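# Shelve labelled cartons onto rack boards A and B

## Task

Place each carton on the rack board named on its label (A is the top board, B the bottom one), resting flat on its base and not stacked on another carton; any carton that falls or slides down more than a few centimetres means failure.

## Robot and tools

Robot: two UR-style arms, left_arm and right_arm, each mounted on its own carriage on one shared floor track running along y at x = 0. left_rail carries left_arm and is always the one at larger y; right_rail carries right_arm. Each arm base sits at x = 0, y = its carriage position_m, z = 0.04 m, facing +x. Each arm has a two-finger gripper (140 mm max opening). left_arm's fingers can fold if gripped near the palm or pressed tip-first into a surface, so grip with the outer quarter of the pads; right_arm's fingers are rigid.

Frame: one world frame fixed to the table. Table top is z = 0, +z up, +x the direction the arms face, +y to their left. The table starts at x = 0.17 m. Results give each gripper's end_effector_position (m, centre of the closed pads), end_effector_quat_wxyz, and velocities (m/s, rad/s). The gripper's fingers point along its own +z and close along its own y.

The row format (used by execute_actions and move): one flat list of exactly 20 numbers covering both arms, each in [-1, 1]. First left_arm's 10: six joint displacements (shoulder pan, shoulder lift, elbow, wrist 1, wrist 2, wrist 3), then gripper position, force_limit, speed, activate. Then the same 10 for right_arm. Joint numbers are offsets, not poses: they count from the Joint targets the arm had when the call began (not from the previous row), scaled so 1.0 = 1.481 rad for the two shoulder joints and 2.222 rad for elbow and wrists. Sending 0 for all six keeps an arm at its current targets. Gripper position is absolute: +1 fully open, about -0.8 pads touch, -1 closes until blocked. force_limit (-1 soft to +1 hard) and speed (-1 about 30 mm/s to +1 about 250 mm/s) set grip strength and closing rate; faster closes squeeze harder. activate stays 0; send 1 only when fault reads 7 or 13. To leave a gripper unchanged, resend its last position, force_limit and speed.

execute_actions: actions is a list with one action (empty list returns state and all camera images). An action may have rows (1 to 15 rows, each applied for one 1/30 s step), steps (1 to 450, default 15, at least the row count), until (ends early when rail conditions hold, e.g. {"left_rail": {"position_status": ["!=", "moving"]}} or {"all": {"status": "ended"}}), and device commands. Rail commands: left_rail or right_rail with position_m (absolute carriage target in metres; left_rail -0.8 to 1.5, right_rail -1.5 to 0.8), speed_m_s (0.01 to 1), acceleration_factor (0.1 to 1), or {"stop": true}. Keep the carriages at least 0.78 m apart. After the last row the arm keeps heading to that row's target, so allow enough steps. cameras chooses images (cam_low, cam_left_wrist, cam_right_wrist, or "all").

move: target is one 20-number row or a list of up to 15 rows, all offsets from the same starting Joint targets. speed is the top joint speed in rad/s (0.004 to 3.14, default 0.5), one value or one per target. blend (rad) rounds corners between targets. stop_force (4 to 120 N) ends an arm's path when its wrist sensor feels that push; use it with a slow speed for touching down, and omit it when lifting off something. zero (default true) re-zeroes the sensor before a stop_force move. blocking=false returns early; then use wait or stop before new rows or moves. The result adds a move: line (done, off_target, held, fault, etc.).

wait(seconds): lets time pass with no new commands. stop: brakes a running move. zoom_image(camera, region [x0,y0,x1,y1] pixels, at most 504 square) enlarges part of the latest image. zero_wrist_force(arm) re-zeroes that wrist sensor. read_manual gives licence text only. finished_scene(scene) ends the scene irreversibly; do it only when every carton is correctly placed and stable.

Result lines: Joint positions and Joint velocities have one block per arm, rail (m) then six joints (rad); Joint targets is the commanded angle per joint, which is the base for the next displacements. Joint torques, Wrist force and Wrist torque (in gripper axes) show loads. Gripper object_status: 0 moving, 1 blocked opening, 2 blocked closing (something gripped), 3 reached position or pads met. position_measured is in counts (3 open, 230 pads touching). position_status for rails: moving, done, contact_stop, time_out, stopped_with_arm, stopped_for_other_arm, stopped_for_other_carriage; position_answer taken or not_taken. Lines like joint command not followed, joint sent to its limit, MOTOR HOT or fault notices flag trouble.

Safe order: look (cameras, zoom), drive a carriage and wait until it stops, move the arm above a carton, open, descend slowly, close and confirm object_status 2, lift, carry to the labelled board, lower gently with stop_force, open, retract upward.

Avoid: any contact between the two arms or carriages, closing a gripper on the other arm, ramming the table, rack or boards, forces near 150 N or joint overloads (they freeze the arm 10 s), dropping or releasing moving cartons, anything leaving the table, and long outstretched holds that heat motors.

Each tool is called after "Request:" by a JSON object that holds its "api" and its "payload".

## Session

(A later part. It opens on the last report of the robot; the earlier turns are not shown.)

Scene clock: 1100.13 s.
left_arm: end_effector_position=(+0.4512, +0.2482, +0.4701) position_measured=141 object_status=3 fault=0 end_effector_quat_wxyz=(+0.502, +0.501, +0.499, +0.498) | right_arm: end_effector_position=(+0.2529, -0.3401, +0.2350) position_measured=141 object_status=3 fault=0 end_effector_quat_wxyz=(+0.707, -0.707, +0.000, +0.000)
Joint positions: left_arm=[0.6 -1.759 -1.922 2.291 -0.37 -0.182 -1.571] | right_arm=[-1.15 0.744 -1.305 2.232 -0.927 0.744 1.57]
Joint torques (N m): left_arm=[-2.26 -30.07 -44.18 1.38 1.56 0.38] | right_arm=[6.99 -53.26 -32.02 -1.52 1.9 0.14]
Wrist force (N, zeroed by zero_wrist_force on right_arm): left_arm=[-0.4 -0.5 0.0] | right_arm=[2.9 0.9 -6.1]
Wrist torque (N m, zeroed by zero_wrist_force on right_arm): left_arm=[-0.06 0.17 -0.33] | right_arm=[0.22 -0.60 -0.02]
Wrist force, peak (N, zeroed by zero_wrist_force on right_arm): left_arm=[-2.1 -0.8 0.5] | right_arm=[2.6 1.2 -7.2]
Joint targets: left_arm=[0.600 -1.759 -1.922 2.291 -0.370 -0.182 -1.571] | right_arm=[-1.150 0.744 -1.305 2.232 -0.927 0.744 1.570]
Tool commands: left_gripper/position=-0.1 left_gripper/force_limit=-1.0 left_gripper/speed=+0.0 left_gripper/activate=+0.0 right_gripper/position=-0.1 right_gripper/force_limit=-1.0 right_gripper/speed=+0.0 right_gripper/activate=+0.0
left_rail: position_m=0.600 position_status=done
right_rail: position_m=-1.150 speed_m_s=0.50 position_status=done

Request:
{"api": "move", "payload": {"target": [0.00311,0.03086,-0.01292,-0.0072,0.0307,0,-0.1,-1,0,0,0.09626,-0.33477,-0.00992,0.23305,0.73967,0,-0.1,-1,0,0], "speed": 0.6}}

Request:
{"api": "execute_actions", "payload": {"actions": [{"right_rail":{"position_m":-0.61},"steps":90,"until":{"all":{"status":"ended"}}}], "cameras": ["cam_left_wrist","cam_right_wrist"]}}

Scene clock: 1111.60 s.
left_arm: end_effector_position=(+0.4478, +0.2047, +0.4702) position_measured=141 object_status=3 fault=0 end_effector_quat_wxyz=(+0.517, +0.517, +0.482, +0.482) | right_arm: end_effector_position=(+0.4478, -0.7184, +0.4700) position_measured=141 object_status=3 fault=0 end_effector_quat_wxyz=(+0.517, -0.517, +0.482, -0.482)
Joint positions: left_arm=[0.6 -1.755 -1.876 2.262 -0.386 -0.114 -1.571] | right_arm=[-1.15 0.887 -1.801 2.21 -0.409 2.388 1.57]
Joint torques (N m): left_arm=[14.17 4.73 -55.39 -1.82 2.38 -0.01] | right_arm=[11.4 -35.91 -48.24 1.22 3.7 0.5]
Wrist force (N, zeroed by zero_wrist_force on right_arm): left_arm=[-0.3 -0.5 0.4] | right_arm=[2.8 1.2 -6.4]
Wrist torque (N m, zeroed by zero_wrist_force on right_arm): left_arm=[-0.05 0.14 -0.32] | right_arm=[0.29 -0.58 -0.02]
Wrist force, peak (N, zeroed by zero_wrist_force on right_arm): left_arm=[-0.7 -0.8 0.1] | right_arm=[4.0 0.5 -7.0]
Joint targets: left_arm=[0.600 -1.755 -1.876 2.262 -0.386 -0.114 -1.571] | right_arm=[-1.150 0.887 -1.801 2.210 -0.409 2.388 1.570]
left_rail: position_m=0.600 position_status=done
right_rail: position_m=-1.150 speed_m_s=0.50 position_status=done
move: done

Scene clock: 1113.70 s.
left_arm: end_effector_position=(+0.4478, +0.2047, +0.4702) position_measured=141 object_status=3 fault=0 end_effector_quat_wxyz=(+0.517, +0.517, +0.482, +0.482) | right_arm: end_effector_position=(+0.4478, -0.1784, +0.4701) position_measured=141 object_status=3 fault=0 end_effector_quat_wxyz=(+0.517, -0.517, +0.482, -0.482)
Joint positions: left_arm=[0.6 -1.755 -1.876 2.262 -0.386 -0.114 -1.571] | right_arm=[-0.61 0.887 -1.801 2.21 -0.409 2.388 1.57]
Joint torques (N m): left_arm=[13.5 4.08 -57.01 -1.9 2.22 0.35] | right_arm=[1.09 -13.88 -40.73 -1.18 1.91 0.42]
Wrist force (N, zeroed by zero_wrist_force on right_arm): left_arm=[-0.3 -0.5 0.4] | right_arm=[2.7 1.5 -6.3]
Wrist torque (N m, zeroed by zero_wrist_force on right_arm): left_arm=[-0.07 0.13 -0.32] | right_arm=[0.34 -0.56 -0.02]
Wrist force, peak (N, zeroed by zero_wrist_force on right_arm): left_arm=[-0.6 -0.7 0.2] | right_arm=[4.8 1.5 -6.8]
Joint targets: left_arm=[0.600 -1.755 -1.876 2.262 -0.386 -0.114 -1.571] | right_arm=[-0.610 0.887 -1.801 2.210 -0.409 2.388 1.570]
Tool commands: left_gripper/position=-0.1 left_gripper/force_limit=-1.0 left_gripper/speed=+0.0 left_gripper/activate=+0.0 right_gripper/position=-0.1 right_gripper/force_limit=-1.0 right_gripper/speed=+0.0 right_gripper/activate=+0.0
left_rail: position_m=0.600 position_status=done
right_rail: position_m=-0.610 speed_m_s=0.50 position_status=done
cam_left_wrist: T_world_to_cam=[[-0.01826, -0.0002, 0.99983, -0.45291], [-0.40329, -0.91504, -0.00754, 0.36763], [0.91489, -0.40336, 0.01663, -0.15211]] pos_world=[0.27916, 0.27495, 0.45814]
cam_right_wrist: T_world_to_cam=[[-0.01444, 0.02101, -0.99967, 0.48713], [-0.3749, 0.92673, 0.02489, 0.3233], [0.92695, 0.37514, -0.0055, -0.16948]] pos_world=[0.28534, -0.24627, 0.47799]

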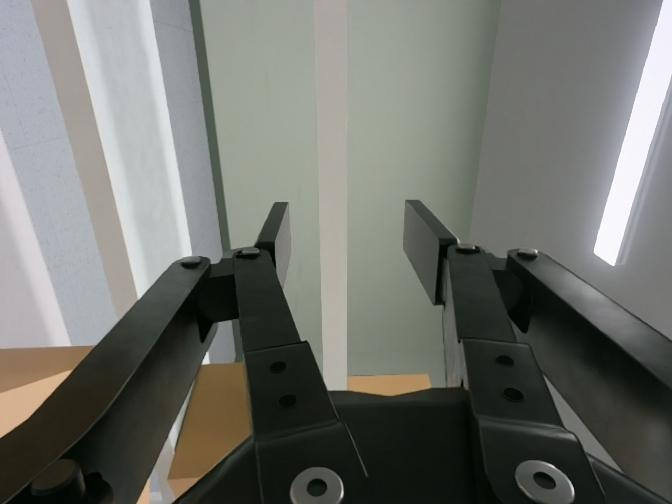

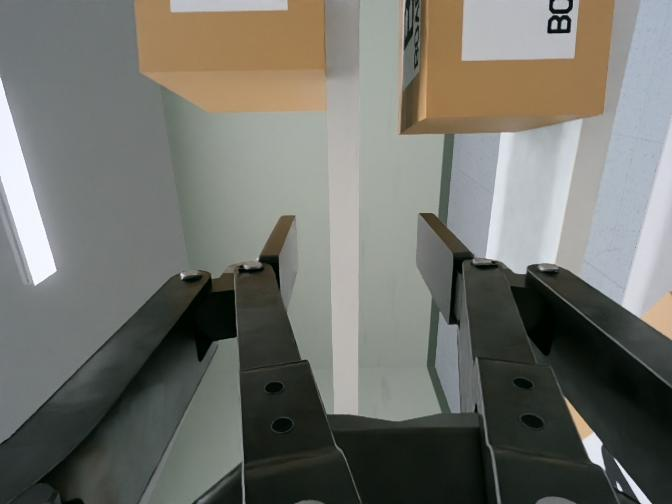

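Request:
{"api": "execute_actions", "payload": {"actions": [{"left_rail":{"position_m":0.615},"steps":60,"until":{"all":{"status":"ended"}}}]}}

Request:
{"api": "move", "payload": {"target": [[0,0.0824,0.06128,-0.1162,0,0,-0.1,-1,0,0,0,0.08109,0.05829,-0.11234,0,0,-0.1,-1,0,0],[0,0.21809,0.10648,-0.25184,0,0,-0.1,-1,0,0,0,0.20802,0.1004,-0.23905,0,0,-0.1,-1,0,0]], "speed": 0.2, "blend": [0.02,0], "stop_force": 20, "cameras": ["cam_left_wrist","cam_right_wrist"]}}

Scene clock: 1126.77 s.
left_arm: end_effector_position=(+0.4478, +0.2196, +0.4702) position_measured=141 object_status=3 fault=0 end_effector_quat_wxyz=(+0.517, +0.517, +0.482, +0.482) | right_arm: end_effector_position=(+0.4478, -0.1784, +0.4701) position_measured=141 object_status=3 fault=0 end_effector_quat_wxyz=(+0.517, -0.517, +0.482, -0.482)
Joint positions: left_arm=[0.615 -1.755 -1.876 2.262 -0.386 -0.114 -1.571] | right_arm=[-0.61 0.887 -1.801 2.21 -0.409 2.388 1.57]
Joint torques (N m): left_arm=[9.94 -10.58 -47.76 1.07 0.4 -0.08] | right_arm=[-12.42 -13.12 -32.01 -4.57 -0.08 0.4]
Wrist force (N, zeroed by zero_wrist_force on right_arm): left_arm=[-0.5 -0.4 0.3] | right_arm=[2.4 1.5 -6.5]
Wrist torque (N m, zeroed by zero_wrist_force on right_arm): left_arm=[-0.04 0.18 -0.32] | right_arm=[0.34 -0.48 -0.01]
Wrist force, peak (N, zeroed by zero_wrist_force on right_arm): left_arm=[-2.3 -0.5 0.5] | right_arm=[3.1 1.8 -6.5]
Joint targets: left_arm=[0.615 -1.755 -1.876 2.262 -0.386 -0.114 -1.571] | right_arm=[-0.610 0.887 -1.801 2.210 -0.409 2.388 1.570]
Tool commands: left_gripper/position=-0.1 left_gripper/force_limit=-1.0 left_gripper/speed=+0.0 left_gripper/activate=+0.0 right_gripper/position=-0.1 right_gripper/force_limit=-1.0 right_gripper/speed=+0.0 right_gripper/activate=+0.0
left_rail: position_m=0.615 position_status=done
right_rail: position_m=-0.610 speed_m_s=0.50 position_status=done

Scene clock: 1130.70 s.
left_arm: end_effector_position=(+0.4478, +0.2196, +0.2501) position_measured=141 object_status=3 fault=0 end_effector_quat_wxyz=(+0.517, +0.517, +0.482, +0.482) | right_arm: end_effector_position=(+0.4479, -0.1783, +0.2501) position_measured=141 object_status=3 fault=0 end_effector_quat_wxyz=(+0.517, -0.517, +0.482, -0.482)
Joint positions: left_arm=[0.615 -1.755 -1.553 2.498 -0.945 -0.114 -1.571] | right_arm=[-0.61 0.887 -1.493 2.433 -0.94 2.388 1.57]
Joint torques (N m): left_arm=[-12.9 -10.94 -17.8 -2.01 -2 0.38] | right_arm=[-11.57 -22.66 -17.75 -6.22 -2.42 0.76]
Wrist force (N, zeroed by zero_wrist_force on right_arm): left_arm=[-0.3 -0.6 0.1] | right_arm=[2.7 1.0 -6.4]
Wrist torque (N m, zeroed by zero_wrist_force on right_arm): left_arm=[-0.09 0.17 -0.31] | right_arm=[0.24 -0.56 0.04]
Wrist force, peak (N, zeroed by zero_wrist_force on right_arm): left_arm=[-0.3 -1.3 0.1] | right_arm=[2.5 1.8 -6.6]
Joint targets: left_arm=[0.615 -1.755 -1.553 2.498 -0.945 -0.114 -1.571] | right_arm=[-0.610 0.887 -1.493 2.433 -0.940 2.388 1.570]
left_rail: position_m=0.615 position_status=done
right_rail: position_m=-0.610 speed_m_s=0.50 position_status=done
move: done
cam_left_wrist: T_world_to_cam=[[-0.01821, -0.00033, 0.99983, -0.23282], [-0.40329, -0.91504, -0.00765, 0.37962], [0.91489, -0.40336, 0.01653, -0.14242]] pos_world=[0.27916, 0.28985, 0.23804]
cam_right_wrist: T_world_to_cam=[[-0.01444, 0.02101, -0.99967, 0.2672], [-0.3749, 0.92673, 0.02489, 0.32872], [0.92695, 0.37514, -0.0055, -0.17082]] pos_world=[0.28543, -0.24617, 0.25799]

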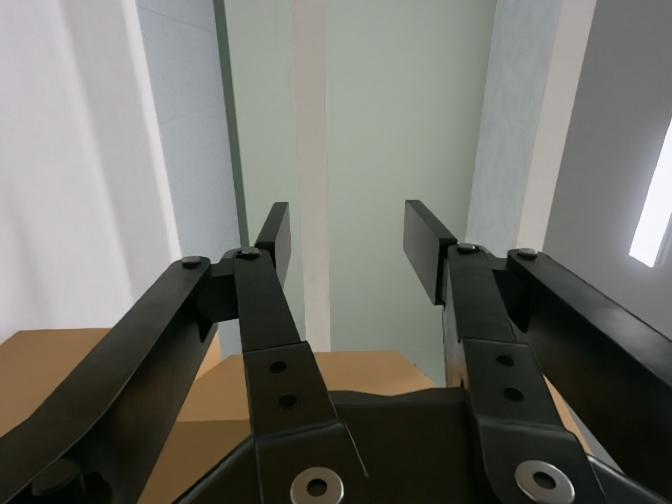

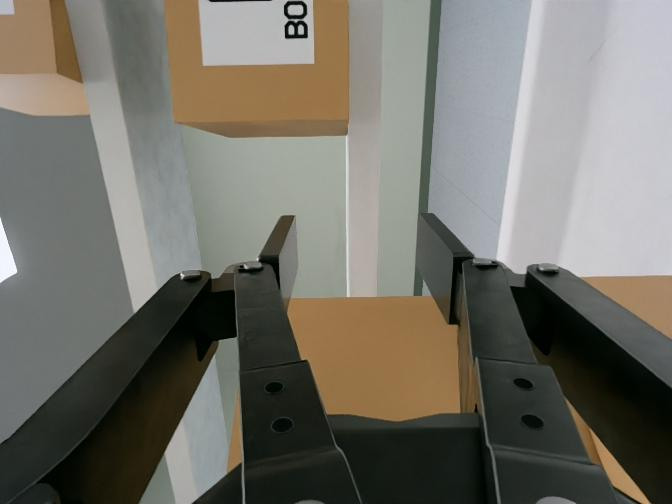

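Request:
{"api": "move", "payload": {"target": [0.02096,0.07579,-0.05722,0.00671,0.01397,0,-0.1,-1,0,0,0.05573,0.05734,-0.04652,0.0083,0.03714,0,-0.1,-1,0,0], "speed": 0.05, "stop_force": 20, "cameras": ["cam_left_wrist","cam_right_wrist"]}}

Scene clock: 1146.53 s.
left_arm: end_effector_position=(+0.4474, +0.1642, +0.2506) position_measured=141 object_status=3 fault=0 end_effector_quat_wxyz=(+0.517, +0.517, +0.482, +0.482) | right_arm: end_effector_position=(+0.4487, -0.1346, +0.2505) position_measured=141 object_status=3 fault=0 end_effector_quat_wxyz=(+0.517, -0.517, +0.482, -0.482)
Joint positions: left_arm=[0.615 -1.73 -1.465 2.399 -0.934 -0.09 -1.571] | right_arm=[-0.61 0.95 -1.428 2.354 -0.926 2.452 1.57]
Joint torques (N m): left_arm=[-18.77 -60.14 -22.92 -2.83 -0.73 0.43] | right_arm=[-10.49 -54.83 -21.94 -6.66 -6.97 0.41]
Wrist force (N, zeroed by zero_wrist_force on right_arm): left_arm=[6.7 -2.5 -1.0] | right_arm=[12.9 0.1 -5.4]
Wrist torque (N m, zeroed by zero_wrist_force on right_arm): left_arm=[-0.01 -0.01 -0.29] | right_arm=[0.20 -0.34 0.16]
Wrist force, peak (N, zeroed by zero_wrist_force on right_arm): left_arm=[25.8 1.1 -7.6] | right_arm=[24.8 -4.3 -5.7]
Joint targets: left_arm=[0.615 -1.730 -1.465 2.399 -0.934 -0.090 -1.571] | right_arm=[-0.610 0.950 -1.428 2.354 -0.926 2.452 1.570]
left_rail: position_m=0.615 position_status=done
right_rail: position_m=-0.610 speed_m_s=0.50 position_status=done
move: contact (left_arm, right_arm); left_arm: the elbow is farthest, 0.028 rad from its target; right_arm: the elbow is farthest, 0.024 rad from its target
cam_left_wrist: T_world_to_cam=[[-0.01829, -0.00052, 0.99983, -0.23338], [-0.40308, -0.91513, -0.00785, 0.3287], [0.91498, -0.40316, 0.01653, -0.16452]] pos_world=[0.27876, 0.23435, 0.23864]
cam_right_wrist: T_world_to_cam=[[-0.01449, 0.02088, -0.99968, 0.26668], [-0.37481, 0.92677, 0.02479, 0.28852], [0.92699, 0.37505, -0.0056, -0.18795]] pos_world=[0.28624, -0.20247, 0.25839]

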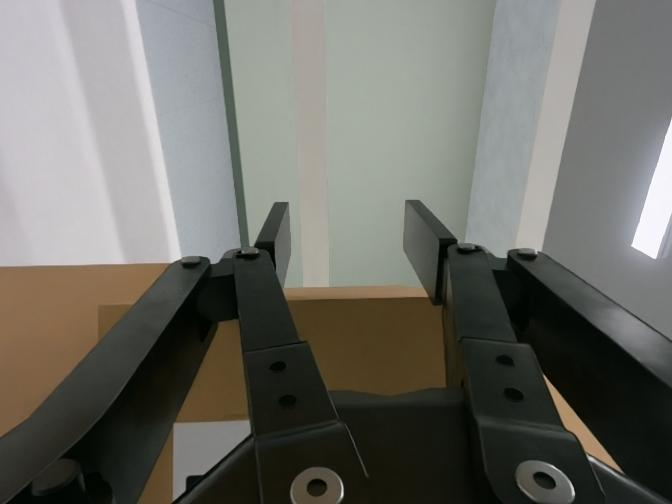

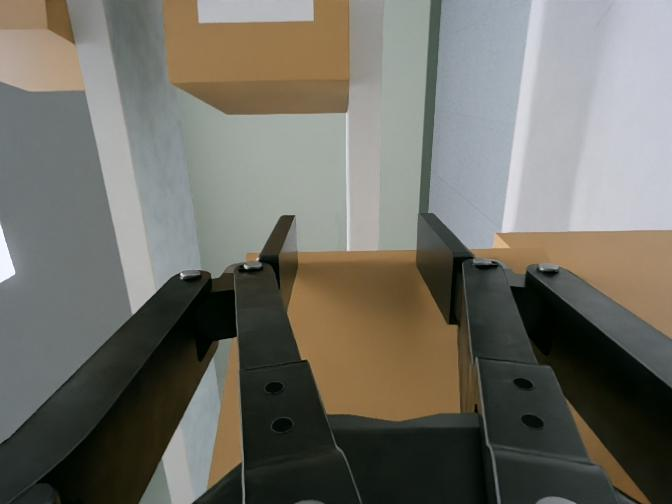

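Request:
{"api": "zoom_image", "payload": {"camera": "cam_left_wrist", "region": [60, 240, 480, 440]}}

Request:
{"api": "zoom_image", "payload": {"camera": "cam_right_wrist", "region": [190, 220, 530, 504]}}

Scaled by 1.200.

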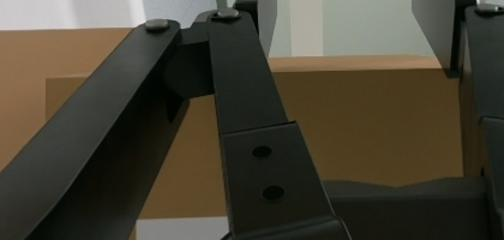

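Scaled by 1.482.

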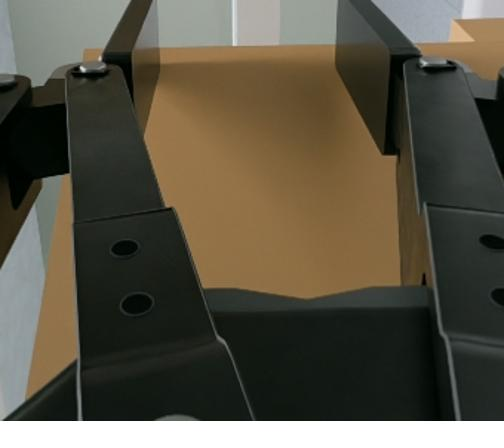

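Request:
{"api": "move", "payload": {"target": [[-0.00898,-0.0309,0.02445,-0.00386,-0.00599,0,-0.1,-1,0,0,-0.04001,-0.03992,0.03268,-0.00607,-0.02667,0,-0.1,-1,0,0],[0.1451,-0.08947,0.06469,-0.00505,0.26194,0,-0.1,-1,0,0,0.14155,0.10159,-0.09225,0.02455,0.25884,0,-0.1,-1,0,0]], "speed": [0.1,0.3], "cameras": ["cam_left_wrist","cam_right_wrist"]}}

Scene clock: 1221.60 s.
left_arm: end_effector_position=(+0.5001, +0.1628, +0.2500) position_measured=141 object_status=3 fault=0 end_effector_quat_wxyz=(+0.597, +0.596, +0.380, +0.380) | right_arm: end_effector_position=(+0.3840, -0.1401, +0.2499) position_measured=141 object_status=3 fault=0 end_effector_quat_wxyz=(+0.421, -0.421, +0.568, -0.568)
Joint positions: left_arm=[0.615 -1.515 -1.598 2.543 -0.945 0.492 -1.571] | right_arm=[-0.61 1.16 -1.277 2.149 -0.871 3.027 1.57]
Joint torques (N m): left_arm=[11.76 -46.07 -18.93 -3.98 2.08 0.05] | right_arm=[9.99 -45.18 -35.48 2.99 3.46 0.57]
Wrist force (N, zeroed by zero_wrist_force on right_arm): left_arm=[-0.2 -0.8 -0.1] | right_arm=[2.1 0.9 -5.2]
Wrist torque (N m, zeroed by zero_wrist_force on right_arm): left_arm=[-0.12 0.14 -0.32] | right_arm=[0.25 -0.47 0.00]
Wrist force, peak (N, zeroed by zero_wrist_force on right_arm): left_arm=[6.9 -3.0 -1.2] | right_arm=[13.2 0.6 -5.7]
Joint targets: left_arm=[0.615 -1.515 -1.598 2.543 -0.945 0.492 -1.571] | right_arm=[-0.610 1.160 -1.277 2.149 -0.871 3.027 1.570]
left_rail: position_m=0.615 position_status=done
right_rail: position_m=-0.610 speed_m_s=0.50 position_status=done
move: done
cam_left_wrist: T_world_to_cam=[[-0.01698, 0.00608, 0.99984, -0.23351], [-0.70451, -0.70966, -0.00765, 0.46587], [0.70949, -0.70452, 0.01633, -0.06144]] pos_world=[0.36784, 0.28874, 0.23804]
cam_right_wrist: T_world_to_cam=[[-0.00597, 0.02458, -0.99968, 0.26263], [-0.01897, 0.99952, 0.02469, 0.14292], [0.9998, 0.01911, -0.0055, -0.20373]] pos_world=[0.20797, -0.14541, 0.25789]

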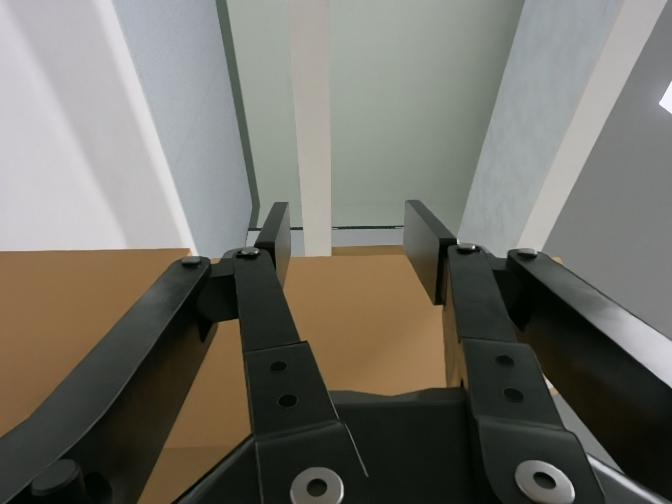

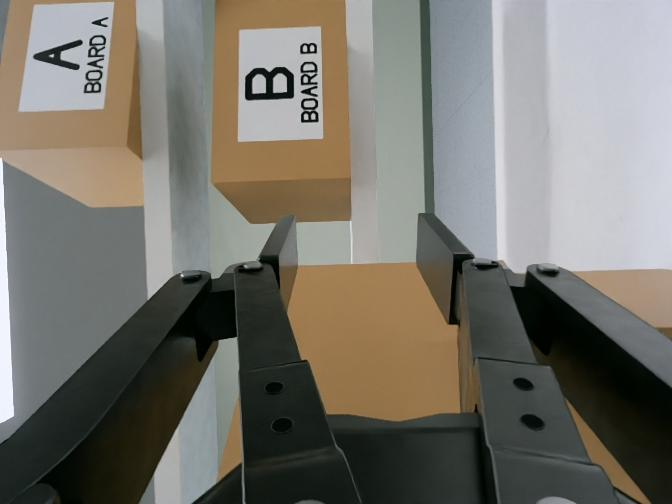

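Request:
{"api": "move", "payload": {"target": [-0.03345,0.03409,-0.02265,-0.00007,-0.0223,0,-0.1,-1,0,0,0.00238,0.03869,-0.0392,0.01342,0.00159,0,-0.1,-1,0,0], "speed": 0.035, "stop_force": 5}}

Scene clock: 1238.90 s.
left_arm: end_effector_position=(+0.4896, +0.1344, +0.2502) position_measured=141 object_status=3 fault=0 end_effector_quat_wxyz=(+0.597, +0.596, +0.380, +0.380) | right_arm: end_effector_position=(+0.3982, -0.1028, +0.2500) position_measured=141 object_status=3 fault=0 end_effector_quat_wxyz=(+0.421, -0.421, +0.568, -0.568)
Joint positions: left_arm=[0.615 -1.55 -1.562 2.507 -0.945 0.457 -1.571] | right_arm=[-0.61 1.163 -1.227 2.072 -0.845 3.03 1.57]
Joint torques (N m): left_arm=[12.36 -50.03 -19.25 -3.64 2.12 0.23] | right_arm=[-9.89 -75.37 -19 -2 -2.92 0.67]
Wrist force (N, zeroed by zero_wrist_force on right_arm): left_arm=[-0.3 -0.5 0.1] | right_arm=[1.9 0.7 -5.9]
Wrist torque (N m, zeroed by zero_wrist_force on right_arm): left_arm=[-0.07 0.18 -0.32] | right_arm=[0.19 -0.41 0.05]
Wrist force, peak (N, zeroed by zero_wrist_force on right_arm): left_arm=[6.3 0.2 -2.2] | right_arm=[8.1 -2.8 -6.8]
Joint targets: left_arm=[0.615 -1.550 -1.562 2.507 -0.945 0.457 -1.571] | right_arm=[-0.610 1.163 -1.227 2.072 -0.845 3.030 1.570]
left_rail: position_m=0.615 position_status=done
right_rail: position_m=-0.610 speed_m_s=0.50 position_status=done
move: contact (left_arm, right_arm); left_arm: the elbow is farthest, 0.015 rad from its target; right_arm: the elbow is farthest, 0.011 rad from its target

Request:
{"api": "move", "payload": {"target": [-0.0037,0.00399,-0.00272,0.00006,-0.00247,0,-0.1,-1,0,0,0.00023,0.00417,-0.00435,0.00157,0.00015,0,-0.1,-1,0,0], "speed": 0.02, "stop_force": 60, "zero": false}}

Scene clock: 1255.00 s.
left_arm: end_effector_position=(+0.4879, +0.1298, +0.2501) position_measured=141 object_status=3 fault=0 end_effector_quat_wxyz=(+0.596, +0.596, +0.380, +0.380) | right_arm: end_effector_position=(+0.4000, -0.0981, +0.2501) position_measured=141 object_status=3 fault=0 end_effector_quat_wxyz=(+0.421, -0.421, +0.568, -0.568)
Joint positions: left_arm=[0.615 -1.556 -1.556 2.501 -0.945 0.452 -1.571] | right_arm=[-0.61 1.163 -1.221 2.063 -0.842 3.03 1.57]
Joint torques (N m): left_arm=[-40.45 -6.69 -74.05 -6.47 9.55 -0.04] | right_arm=[31.44 -40.81 -54.22 -1.03 -26.68 0.85]
Wrist force (N, zeroed by zero_wrist_force on right_arm): left_arm=[61.7 7.3 -26.1] | right_arm=[52.5 -10.5 10.3]
Wrist torque (N m, zeroed by zero_wrist_force on right_arm): left_arm=[0.69 -3.19 0.40] | right_arm=[0.58 0.98 0.62]
Wrist force, peak (N, zeroed by zero_wrist_force on right_arm): left_arm=[62.0 7.9 -26.1] | right_arm=[52.9 -10.5 10.6]
Joint targets: left_arm=[0.615 -1.556 -1.556 2.501 -0.945 0.452 -1.571] | right_arm=[-0.610 1.163 -1.221 2.063 -0.842 3.030 1.570]
left_rail: position_m=0.615 position_status=done
right_rail: position_m=-0.610 speed_m_s=0.50 position_status=done
move: contact (left_arm)

Request:
{"api": "move", "payload": {"target": [[0.01318,-0.01051,0.00741,-0.0004,0.00878,0,-0.1,-1,0,0,-0.00248,-0.01685,0.01734,-0.00611,-0.00165,0,-0.1,-1,0,0],[0.10089,-0.00843,0.00601,-0.0004,0.10613,0,-0.1,-1,0,0,-0.00086,-0.00126,0.00138,-0.00054,0.03893,0,-0.1,-1,0,0]], "speed": [0.05,0.15], "cameras": ["cam_left_wrist","cam_right_wrist"]}}

Scene clock: 1297.73 s.
left_arm: end_effector_position=(+0.5217, +0.1422, +0.2499) position_measured=141 object_status=3 fault=0 end_effector_quat_wxyz=(+0.612, +0.612, +0.354, +0.354) | right_arm: end_effector_position=(+0.3902, -0.1278, +0.2500) position_measured=141 object_status=3 fault=0 end_effector_quat_wxyz=(+0.395, -0.396, +0.586, -0.586)
Joint positions: left_arm=[0.615 -1.406 -1.569 2.515 -0.946 0.688 -1.571] | right_arm=[-0.61 1.162 -1.223 2.066 -0.843 3.117 1.57]
Joint torques (N m): left_arm=[14.78 -9.73 -41.57 -4.08 1.97 0.59] | right_arm=[11.37 -50.37 -35.64 2.03 3.57 0.84]
Wrist force (N, zeroed by zero_wrist_force on right_arm): left_arm=[-0.5 -0.4 0.2] | right_arm=[0.7 2.0 -5.6]
Wrist torque (N m, zeroed by zero_wrist_force on right_arm): left_arm=[-0.04 0.23 -0.46] | right_arm=[0.43 -0.11 0.06]
Wrist force, peak (N, zeroed by zero_wrist_force on right_arm): left_arm=[62.2 8.0 -26.4] | right_arm=[52.9 -10.5 10.6]
Joint targets: left_arm=[0.615 -1.406 -1.569 2.515 -0.946 0.688 -1.571] | right_arm=[-0.610 1.162 -1.223 2.066 -0.843 3.117 1.570]
left_rail: position_m=0.615 position_status=done
right_rail: position_m=-0.610 speed_m_s=0.50 position_status=done
move: done
cam_left_wrist: T_world_to_cam=[[-0.01633, 0.00744, 0.99984, -0.23343], [-0.76313, -0.6462, -0.00765, 0.48808], [0.64604, -0.76313, 0.01623, -0.04983]] pos_world=[0.40086, 0.27911, 0.23794]
cam_right_wrist: T_world_to_cam=[[-0.0038, 0.02491, -0.99968, 0.26155], [0.06881, 0.99733, 0.02459, 0.09624], [0.99762, -0.0687, -0.0055, -0.22056]] pos_world=[0.21441, -0.11765, 0.25789]

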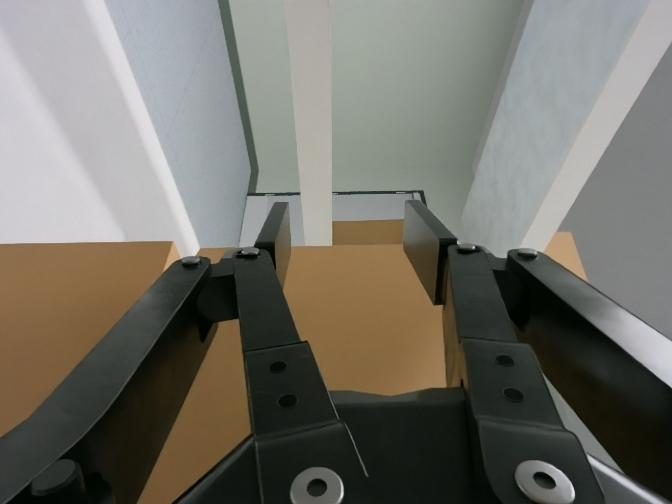

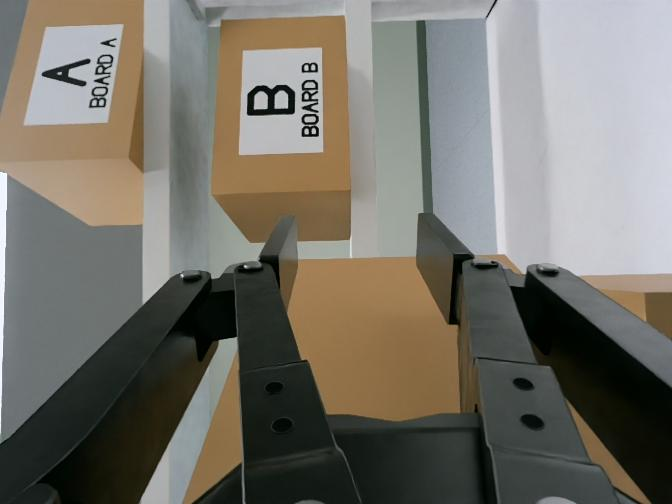

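Request:
{"api": "zoom_image", "payload": {"camera": "cam_left_wrist", "region": [280, 230, 480, 400]}}

Request:
{"api": "zoom_image", "payload": {"camera": "cam_right_wrist", "region": [170, 240, 330, 504]}}

Scaled by 2.520.

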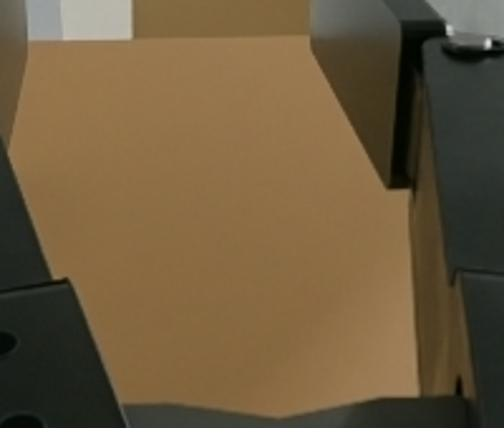

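Scaled by 1.909.

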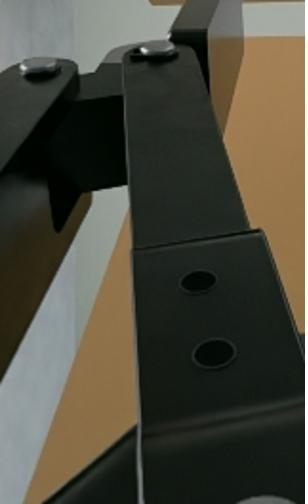

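Request:
{"api": "move", "payload": {"target": [-0.04739,0.0114,-0.00775,0.00016,-0.03159,0,-0.1,-1,0,0,0.00782,0.02843,-0.02981,0.01086,0.00521,0,-0.1,-1,0,0], "speed": 0.035, "stop_force": 5}}

Scene clock: 1329.53 s.
left_arm: end_effector_position=(+0.5068, +0.1234, +0.2499) position_measured=141 object_status=3 fault=0 end_effector_quat_wxyz=(+0.612, +0.612, +0.354, +0.354) | right_arm: end_effector_position=(+0.3955, -0.1005, +0.2501) position_measured=141 object_status=3 fault=0 end_effector_quat_wxyz=(+0.395, -0.396, +0.586, -0.586)
Joint positions: left_arm=[0.615 -1.458 -1.556 2.502 -0.945 0.637 -1.571] | right_arm=[-0.61 1.172 -1.187 2.01 -0.822 3.127 1.57]
Joint torques (N m): left_arm=[11.71 -53.1 -20.79 -0.25 1.53 0.3] | right_arm=[-15.45 -78.55 -19.65 -1.92 -3.01 0.71]
Wrist force (N, zeroed by zero_wrist_force on right_arm): left_arm=[0.9 -0.9 0.5] | right_arm=[1.1 1.7 -5.8]
Wrist torque (N m, zeroed by zero_wrist_force on right_arm): left_arm=[-0.09 0.21 -0.45] | right_arm=[0.41 -0.20 0.01]
Wrist force, peak (N, zeroed by zero_wrist_force on right_arm): left_arm=[8.2 2.4 1.4] | right_arm=[7.9 0.3 -3.5]
Joint targets: left_arm=[0.615 -1.458 -1.556 2.502 -0.945 0.637 -1.571] | right_arm=[-0.610 1.172 -1.187 2.010 -0.822 3.127 1.570]
left_rail: position_m=0.615 position_status=done
right_rail: position_m=-0.610 speed_m_s=0.50 position_status=done
move: contact (left_arm, right_arm); left_arm: the shoulder pan is farthest, 0.019 rad from its target

Request:
{"api": "move", "payload": {"target": [-0.00509,0.00319,-0.0022,0.00008,-0.00339,0,-0.1,-1,0,0,-0.0002,0.00409,-0.00435,0.00162,-0.00014,0,-0.1,-1,0,0], "speed": 0.02, "stop_force": 60, "zero": false}}

Scene clock: 1344.10 s.
left_arm: end_effector_position=(+0.5048, +0.1191, +0.2499) position_measured=141 object_status=3 fault=0 end_effector_quat_wxyz=(+0.612, +0.612, +0.354, +0.354) | right_arm: end_effector_position=(+0.3976, -0.0959, +0.2501) position_measured=141 object_status=3 fault=0 end_effector_quat_wxyz=(+0.395, -0.396, +0.586, -0.586)
Joint positions: left_arm=[0.615 -1.465 -1.552 2.497 -0.945 0.629 -1.571] | right_arm=[-0.61 1.171 -1.181 2 -0.819 3.126 1.57]
Joint torques (N m): left_arm=[-31.81 -10.52 -53.63 -0.18 13.35 0.14] | right_arm=[-9.92 -40.99 -53.13 -0.92 -24.69 0.84]
Wrist force (N, zeroed by zero_wrist_force on right_arm): left_arm=[60.9 16.7 -7.6] | right_arm=[50.0 -15.8 -15.3]
Wrist torque (N m, zeroed by zero_wrist_force on right_arm): left_arm=[-0.60 2.02 -0.91] | right_arm=[0.68 0.58 0.60]
Wrist force, peak (N, zeroed by zero_wrist_force on right_arm): left_arm=[61.0 16.6 -8.1] | right_arm=[50.0 -15.8 -15.3]
Joint targets: left_arm=[0.615 -1.465 -1.552 2.497 -0.945 0.629 -1.571] | right_arm=[-0.610 1.171 -1.181 2.000 -0.819 3.126 1.570]
left_rail: position_m=0.615 position_status=done
right_rail: position_m=-0.610 speed_m_s=0.50 position_status=done
move: contact (left_arm)

Request:
{"api": "move", "payload": {"target": [-0.02744,-0.05554,-0.01961,0.05663,-0.03989,0,-0.1,-1,0,0,-0.00781,-0.05525,0.00651,0.03031,-0.0268,0,-0.1,-1,0,0], "speed": 0.1}}

Scene clock: 1404.90 s.
left_arm: end_effector_position=(+0.4996, +0.1201, +0.2944) position_measured=141 object_status=3 fault=0 end_effector_quat_wxyz=(+0.604, +0.604, +0.368, +0.368) | right_arm: end_effector_position=(+0.4028, -0.0998, +0.2944) position_measured=141 object_status=3 fault=0 end_effector_quat_wxyz=(+0.409, -0.410, +0.576, -0.577)
Joint positions: left_arm=[0.615 -1.505 -1.634 2.454 -0.819 0.54 -1.571] | right_arm=[-0.61 1.16 -1.263 2.015 -0.752 3.067 1.57]
Joint torques (N m): left_arm=[-49.8 -51.72 -77.77 -2.98 9.16 0.07] | right_arm=[-4.76 -74.05 -47.25 -1.43 -26.8 0.98]
Wrist force (N, zeroed by zero_wrist_force on right_arm): left_arm=[49.1 -10.1 -2.7] | right_arm=[52.2 8.5 -8.1]
Wrist torque (N m, zeroed by zero_wrist_force on right_arm): left_arm=[0.06 1.79 -0.59] | right_arm=[0.47 0.75 0.55]
Wrist force, peak (N, zeroed by zero_wrist_force on right_arm): left_arm=[61.0 16.9 -7.8] | right_arm=[59.9 11.6 -8.4]
Joint targets: left_arm=[0.615 -1.505 -1.634 2.454 -0.819 0.540 -1.571] | right_arm=[-0.610 1.160 -1.263 2.015 -0.751 3.067 1.570]
left_rail: position_m=0.615 position_status=done
right_rail: position_m=-0.610 speed_m_s=0.50 position_status=done
move: done

Request:
{"api": "move", "payload": {"target": [[-0.02492,-0.04297,-0.02354,0.05218,-0.03821,0,-0.1,-1,0,0,-0.00919,-0.05386,0.00308,0.03282,-0.02773,0,-0.1,-1,0,0],[-0.04733,-0.07459,-0.05057,0.10028,-0.07474,0,-0.1,-1,0,0,-0.01988,-0.10565,0.0027,0.06771,-0.05645,0,-0.1,-1,0,0],[-0.0672,-0.09609,-0.08066,0.1447,-0.10959,0,-0.1,-1,0,0,-0.03219,-0.15469,-0.00114,0.10424,-0.08626,0,-0.1,-1,0,0],[-0.08447,-0.1087,-0.11325,0.18571,-0.1427,0,-0.1,-1,0,0,-0.04626,-0.20022,-0.0085,0.14195,-0.11724,0,-0.1,-1,0,0],[-0.09932,-0.11361,-0.14826,0.22398,-0.1742,0,-0.1,-1,0,0,-0.06216,-0.24179,-0.01928,0.18043,-0.14944,0,-0.1,-1,0,0],[-0.11189,-0.11199,-0.18545,0.2601,-0.20418,0,-0.1,-1,0,0,-0.08,-0.27887,-0.03341,0.21928,-0.18293,0,-0.1,-1,0,0],[-0.12228,-0.10505,-0.22463,0.29465,-0.2327,0,-0.1,-1,0,0,-0.09986,-0.31094,-0.05085,0.25809,-0.21777,0,-0.1,-1,0,0]], "speed": 0.15, "blend": [0.01,0.01,0.01,0.01,0.01,0.01,0], "cameras": ["cam_left_wrist","cam_right_wrist"]}}

Scene clock: 1424.80 s.
left_arm: end_effector_position=(+0.4605, +0.1198, +0.6049) position_measured=141 object_status=3 fault=0 end_effector_quat_wxyz=(+0.534, +0.534, +0.464, +0.464) | right_arm: end_effector_position=(+0.4417, -0.1198, +0.6050) position_measured=141 object_status=3 fault=0 end_effector_quat_wxyz=(+0.500, -0.500, +0.500, -0.500)
Joint positions: left_arm=[0.615 -1.687 -1.79 1.955 -0.165 0.023 -1.571] | right_arm=[-0.61 1.012 -1.723 1.902 -0.178 2.583 1.57]
Joint torques (N m): left_arm=[-41.79 4.37 -81.5 -2.46 10.48 -0.04] | right_arm=[6.89 -28.51 -57.65 -1.09 -28.11 0.75]
Wrist force (N, zeroed by zero_wrist_force on right_arm): left_arm=[52.1 -18.2 -2.4] | right_arm=[54.3 1.0 -8.7]
Wrist torque (N m, zeroed by zero_wrist_force on right_arm): left_arm=[0.14 1.73 0.44] | right_arm=[0.67 0.90 1.51]
Wrist force, peak (N, zeroed by zero_wrist_force on right_arm): left_arm=[58.5 -17.9 -2.7] | right_arm=[60.1 9.9 -8.2]
Joint targets: left_arm=[0.615 -1.687 -1.790 1.955 -0.165 0.023 -1.571] | right_arm=[-0.610 1.012 -1.724 1.902 -0.178 2.583 1.570]
left_rail: position_m=0.615 position_status=done
right_rail: position_m=-0.610 speed_m_s=0.50 position_status=done
move: done
cam_left_wrist: T_world_to_cam=[[-0.01824, 0.00062, 0.99983, -0.58754], [-0.46541, -0.88506, -0.00794, 0.32127], [0.88491, -0.46548, 0.01643, -0.17888]] pos_world=[0.2971, 0.20145, 0.59294]
cam_right_wrist: T_world_to_cam=[[-0.01301, 0.02184, -0.99968, 0.62012], [-0.30963, 0.95053, 0.02479, 0.23742], [0.95077, 0.30985, -0.0056, -0.20342]] pos_world=[0.27499, -0.17618, 0.61289]

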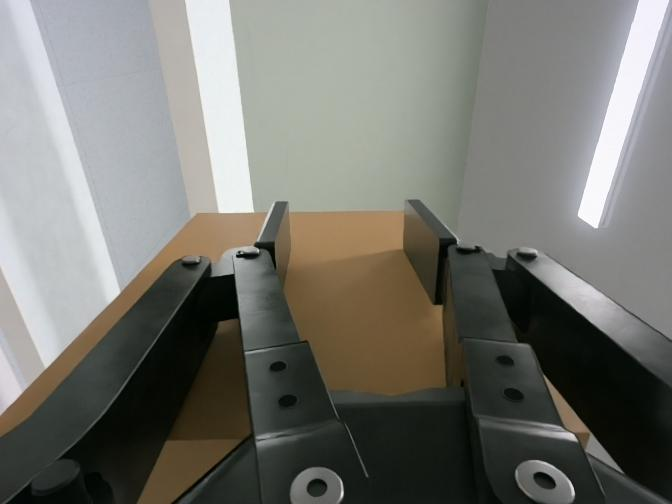

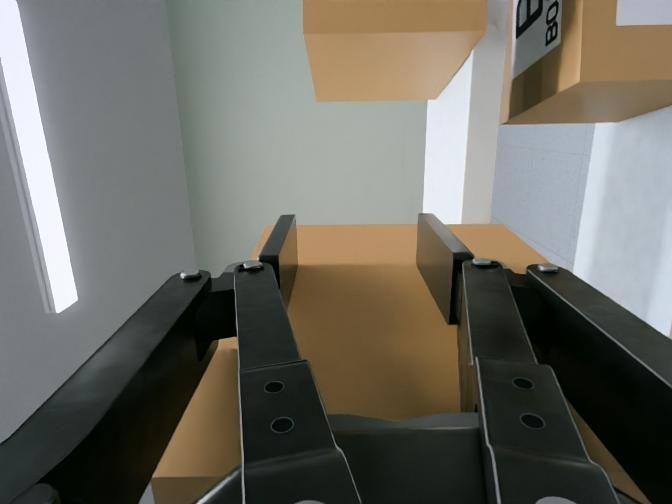

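Request:
{"api": "move", "payload": {"target": [[0.06683,0.01688,-0.00823,-0.00302,0.04454,0,-0.1,-1,0,0,-0.05098,0.01266,-0.00757,-0.00087,-0.03398,0,-0.1,-1,0,0],[0.131,0.03766,-0.01919,-0.00592,0.08731,0,-0.1,-1,0,0,-0.09786,0.02932,-0.0174,-0.00214,-0.06522,0,-0.1,-1,0,0],[0.19211,0.06186,-0.03273,-0.0085,0.12804,0,-0.1,-1,0,0,-0.14077,0.04953,-0.02954,-0.00347,-0.09383,0,-0.1,-1,0,0],[0.24974,0.08897,-0.04873,-0.01057,0.16646,0,-0.1,-1,0,0,-0.17982,0.07286,-0.04399,-0.00457,-0.11986,0,-0.1,-1,0,0],[0.3033,0.11845,-0.06699,-0.01196,0.20215,0,-0.1,-1,0,0,-0.21507,0.09881,-0.06081,-0.00505,-0.14335,0,-0.1,-1,0,0],[0.35296,0.15,-0.08754,-0.01244,0.23526,0,-0.1,-1,0,0,-0.24687,0.1271,-0.07995,-0.00476,-0.16455,0,-0.1,-1,0,0],[0.39875,0.18324,-0.11034,-0.0118,0.26577,0,-0.1,-1,0,0,-0.27552,0.15738,-0.1014,-0.0035,-0.18364,0,-0.1,-1,0,0],[0.44066,0.21781,-0.13536,-0.00981,0.2937,0,-0.1,-1,0,0,-0.30129,0.18929,-0.12512,-0.00105,-0.20081,0,-0.1,-1,0,0]], "speed": 0.18, "blend": [0.01,0.01,0.01,0.01,0.01,0.01,0.01,0], "cameras": ["cam_left_wrist","cam_right_wrist"]}}

Scene clock: 1477.80 s.
left_arm: end_effector_position=(+0.8065, +0.1198, +0.6039) position_measured=141 object_status=3 fault=0 end_effector_quat_wxyz=(+0.533, +0.534, +0.464, +0.464) | right_arm: end_effector_position=(+0.7876, -0.1199, +0.6059) position_measured=141 object_status=3 fault=0 end_effector_quat_wxyz=(+0.500, -0.500, +0.500, -0.500)
Joint positions: left_arm=[0.615 -1.034 -1.467 1.654 -0.186 0.676 -1.571] | right_arm=[-0.61 0.566 -1.443 1.624 -0.18 2.137 1.57]
Joint torques (N m): left_arm=[-23.81 -33.57 -77.63 -3.14 25.08 -0.04] | right_arm=[23.05 -43.63 -60.35 -2.66 -24.45 0.92]
Wrist force (N, zeroed by zero_wrist_force on right_arm): left_arm=[45.0 -10.1 -1.8] | right_arm=[47.1 7.9 -7.5]
Wrist torque (N m, zeroed by zero_wrist_force on right_arm): left_arm=[-0.28 1.64 -0.45] | right_arm=[0.22 0.75 0.37]
Wrist force, peak (N, zeroed by zero_wrist_force on right_arm): left_arm=[56.4 -16.2 -2.2] | right_arm=[58.5 2.1 -8.7]
Joint targets: left_arm=[0.615 -1.034 -1.467 1.654 -0.186 0.676 -1.571] | right_arm=[-0.610 0.566 -1.443 1.624 -0.180 2.137 1.570]
left_rail: position_m=0.615 position_status=done
right_rail: position_m=-0.610 speed_m_s=0.50 position_status=done
move: done
cam_left_wrist: T_world_to_cam=[[-0.01788, 0.00065, 0.99984, -0.58047], [-0.46522, -0.88516, -0.00775, 0.48208], [0.88502, -0.46528, 0.01613, -0.48497]] pos_world=[0.6431, 0.20145, 0.59194]
cam_right_wrist: T_world_to_cam=[[-0.01304, 0.02193, -0.99967, 0.62555], [-0.30963, 0.95053, 0.02489, 0.3445], [0.95077, 0.30985, -0.0056, -0.53216]] pos_world=[0.62079, -0.17628, 0.61379]

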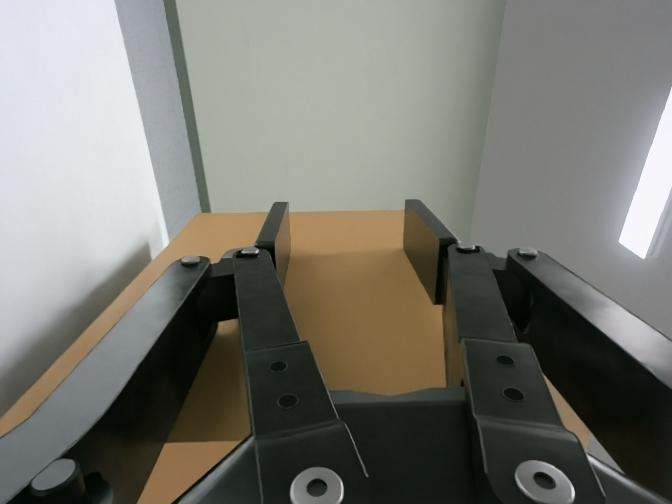

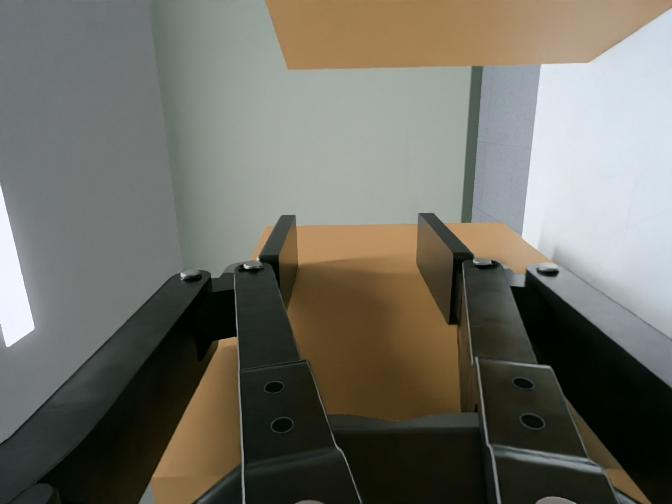

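Request:
{"api": "move", "payload": {"target": [0,0.00836,0.02197,-0.02754,0,0,-0.1,-1,0,0,0,0.00816,0.022,-0.02744,0,0,-0.1,-1,0,0], "speed": 0.04, "stop_force": 8}}

Scene clock: 1486.33 s.
left_arm: end_effector_position=(+0.8068, +0.1196, +0.5814) position_measured=141 object_status=3 fault=0 end_effector_quat_wxyz=(+0.534, +0.533, +0.464, +0.464) | right_arm: end_effector_position=(+0.7880, -0.1198, +0.5849) position_measured=141 object_status=3 fault=0 end_effector_quat_wxyz=(+0.500, -0.500, +0.500, -0.500)
Joint positions: left_arm=[0.615 -1.034 -1.459 1.685 -0.226 0.676 -1.571] | right_arm=[-0.61 0.566 -1.436 1.653 -0.217 2.137 1.57]
Joint torques (N m): left_arm=[-34.39 -71.1 -75.32 -2.4 24.27 -0.01] | right_arm=[23.44 -69.1 -63.35 -3.2 -23.89 0.85]
Wrist force (N, zeroed by zero_wrist_force on right_arm): left_arm=[46.6 -6.1 -3.0] | right_arm=[49.3 9.4 -8.3]
Wrist torque (N m, zeroed by zero_wrist_force on right_arm): left_arm=[0.15 1.73 -0.73] | right_arm=[0.31 0.79 -0.19]
Wrist force, peak (N, zeroed by zero_wrist_force on right_arm): left_arm=[50.5 -0.3 0.2] | right_arm=[51.4 8.8 -8.8]
Joint targets: left_arm=[0.615 -1.034 -1.459 1.685 -0.226 0.676 -1.571] | right_arm=[-0.610 0.566 -1.436 1.653 -0.217 2.137 1.570]
left_rail: position_m=0.615 position_status=done
right_rail: position_m=-0.610 speed_m_s=0.50 position_status=done
move: contact (left_arm, right_arm); left_arm: the wrist 1 is farthest, 0.021 rad from its target; right_arm: the wrist 1 is farthest, 0.024 rad from its target

Request:
{"api": "move", "payload": {"target": [0, 0.00126, 0.00307, -0.00391, 0, 0, -0.1, -1, 0, 0, 0, 0.00155, 0.00397, -0.005, 0, 0, -0.1, -1, 0, 0], "speed": 0.02, "stop_force": 15}}

Scene clock: 1520.20 s.
left_arm: end_effector_position=(+0.8068, +0.1196, +0.5795) position_measured=141 object_status=3 fault=0 end_effector_quat_wxyz=(+0.534, +0.533, +0.464, +0.464) | right_arm: end_effector_position=(+0.7880, -0.1198, +0.5829) position_measured=141 object_status=3 fault=0 end_effector_quat_wxyz=(+0.500, -0.500, +0.500, -0.500)
Joint positions: left_arm=[0.615 -1.034 -1.458 1.688 -0.23 0.676 -1.571] | right_arm=[-0.61 0.566 -1.435 1.656 -0.221 2.137 1.57]
Joint torques (N m): left_arm=[-39.09 -59.39 -64.76 -0.83 23.96 0.57] | right_arm=[24.39 -58.68 -53.74 -1.02 -23.97 0.99]
Wrist force (N, zeroed by zero_wrist_force on right_arm): left_arm=[49.2 7.4 -3.3] | right_arm=[49.8 -4.2 -9.1]
Wrist torque (N m, zeroed by zero_wrist_force on right_arm): left_arm=[-0.09 1.82 -0.81] | right_arm=[-0.24 0.73 -0.15]
Wrist force, peak (N, zeroed by zero_wrist_force on right_arm): left_arm=[51.4 14.0 -3.0] | right_arm=[50.6 -10.2 -10.6]
Joint targets: left_arm=[0.615 -1.034 -1.458 1.688 -0.230 0.676 -1.571] | right_arm=[-0.610 0.566 -1.435 1.656 -0.221 2.137 1.570]
left_rail: position_m=0.615 position_status=done
right_rail: position_m=-0.610 speed_m_s=0.50 position_status=done
move: contact (left_arm, right_arm)

Request:
{"api": "move", "payload": {"target": [[0.0128, -0.01452, 0.01067, -0.0009, 0.00873, 0, -0.1, -1, 0, 0, -0.01776, -0.01769, 0.01314, -0.00135, -0.01193, 0, -0.1, -1, 0, 0], [-0.02693, -0.05456, 0.03073, 0.00563, -0.01776, 0, -0.1, -1, 0, 0, 0.00972, -0.04935, 0.02956, 0.00333, 0.00639, 0, -0.1, -1, 0, 0], [-0.07115, -0.09319, 0.04846, 0.01365, -0.04723, 0, -0.1, -1, 0, 0, 0.04047, -0.07889, 0.04309, 0.0095, 0.02688, 0, -0.1, -1, 0, 0], [-0.11983, -0.1304, 0.06385, 0.02306, -0.07968, 0, -0.1, -1, 0, 0, 0.0745, -0.10634, 0.05371, 0.01717, 0.04956, 0, -0.1, -1, 0, 0], [-0.17298, -0.1662, 0.07692, 0.03386, -0.1151, 0, -0.1, -1, 0, 0, 0.1118, -0.13168, 0.06143, 0.02634, 0.07443, 0, -0.1, -1, 0, 0]], "speed": [0.04, 0.12, 0.15, 0.15, 0.15], "blend": [0, 0.01, 0.01, 0.01, 0], "cameras": ["all"]}}

Scene clock: 1571.47 s.
left_arm: end_effector_position=(+0.6385, +0.1518, +0.6201) position_measured=141 object_status=3 fault=0 end_effector_quat_wxyz=(+0.534, +0.533, +0.464, +0.464) | right_arm: end_effector_position=(+0.6171, -0.1280, +0.6203) position_measured=141 object_status=3 fault=0 end_effector_quat_wxyz=(+0.500, -0.500, +0.500, -0.500)
Joint positions: left_arm=[0.615 -1.29 -1.704 1.859 -0.155 0.42 -1.571] | right_arm=[-0.61 0.731 -1.63 1.792 -0.162 2.302 1.57]
Joint torques (N m): left_arm=[-12.82 -54.88 -39.48 1.5 -2.84 0.06] | right_arm=[10.99 -55.45 -34.53 1.1 3.56 0.91]
Wrist force (N, zeroed by zero_wrist_force on right_arm): left_arm=[-0.2 -0.4 0.2] | right_arm=[4.3 5.5 -4.0]
Wrist torque (N m, zeroed by zero_wrist_force on right_arm): left_arm=[-0.03 0.15 -0.28] | right_arm=[1.22 -0.95 -0.03]
Wrist force, peak (N, zeroed by zero_wrist_force on right_arm): left_arm=[49.9 7.9 -3.3] | right_arm=[50.1 -3.7 -9.4]
Joint targets: left_arm=[0.615 -1.290 -1.705 1.859 -0.155 0.420 -1.571] | right_arm=[-0.610 0.731 -1.630 1.792 -0.162 2.302 1.570]
left_rail: position_m=0.615 position_status=done
right_rail: position_m=-0.610 speed_m_s=0.50 position_status=done
move: done
cam_left_wrist: T_world_to_cam=[[-0.01822, 0.00129, 0.99983, -0.59958], [-0.46554, -0.885, -0.00734, 0.43229], [0.88484, -0.4656, 0.01673, -0.32196]] pos_world=[0.4752, 0.23344, 0.60804]
cam_right_wrist: T_world_to_cam=[[-0.01269, 0.02215, -0.99967, 0.63769], [-0.30985, 0.95046, 0.02499, 0.2992], [0.9507, 0.31006, -0.0052, -0.36772]] pos_world=[0.45039, -0.18448, 0.62809]

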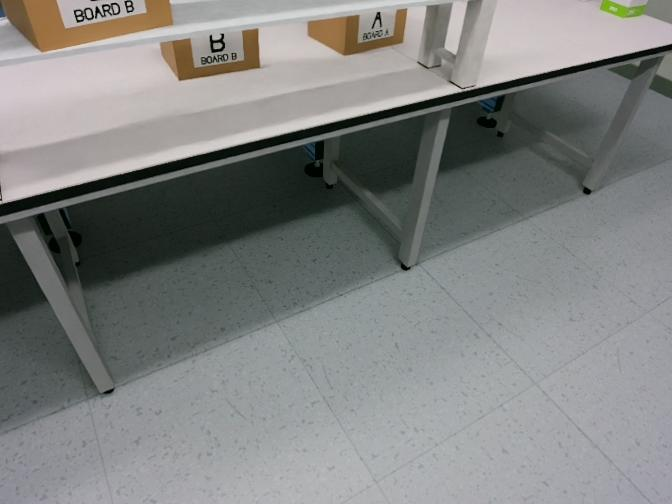

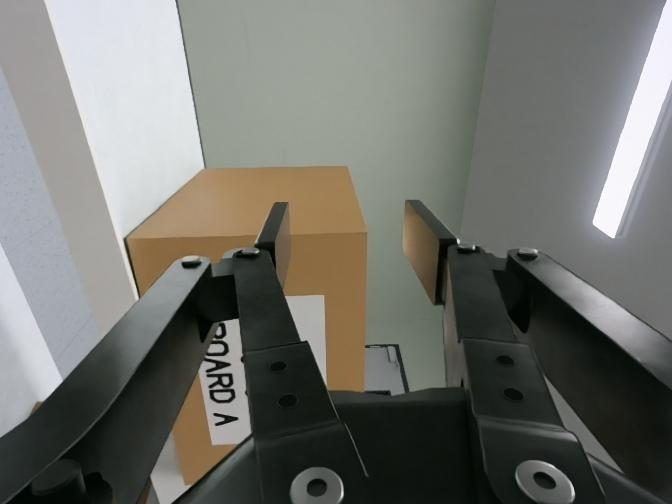

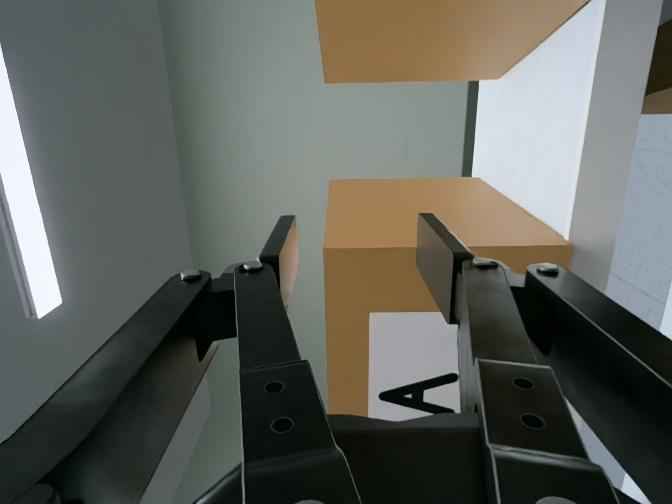

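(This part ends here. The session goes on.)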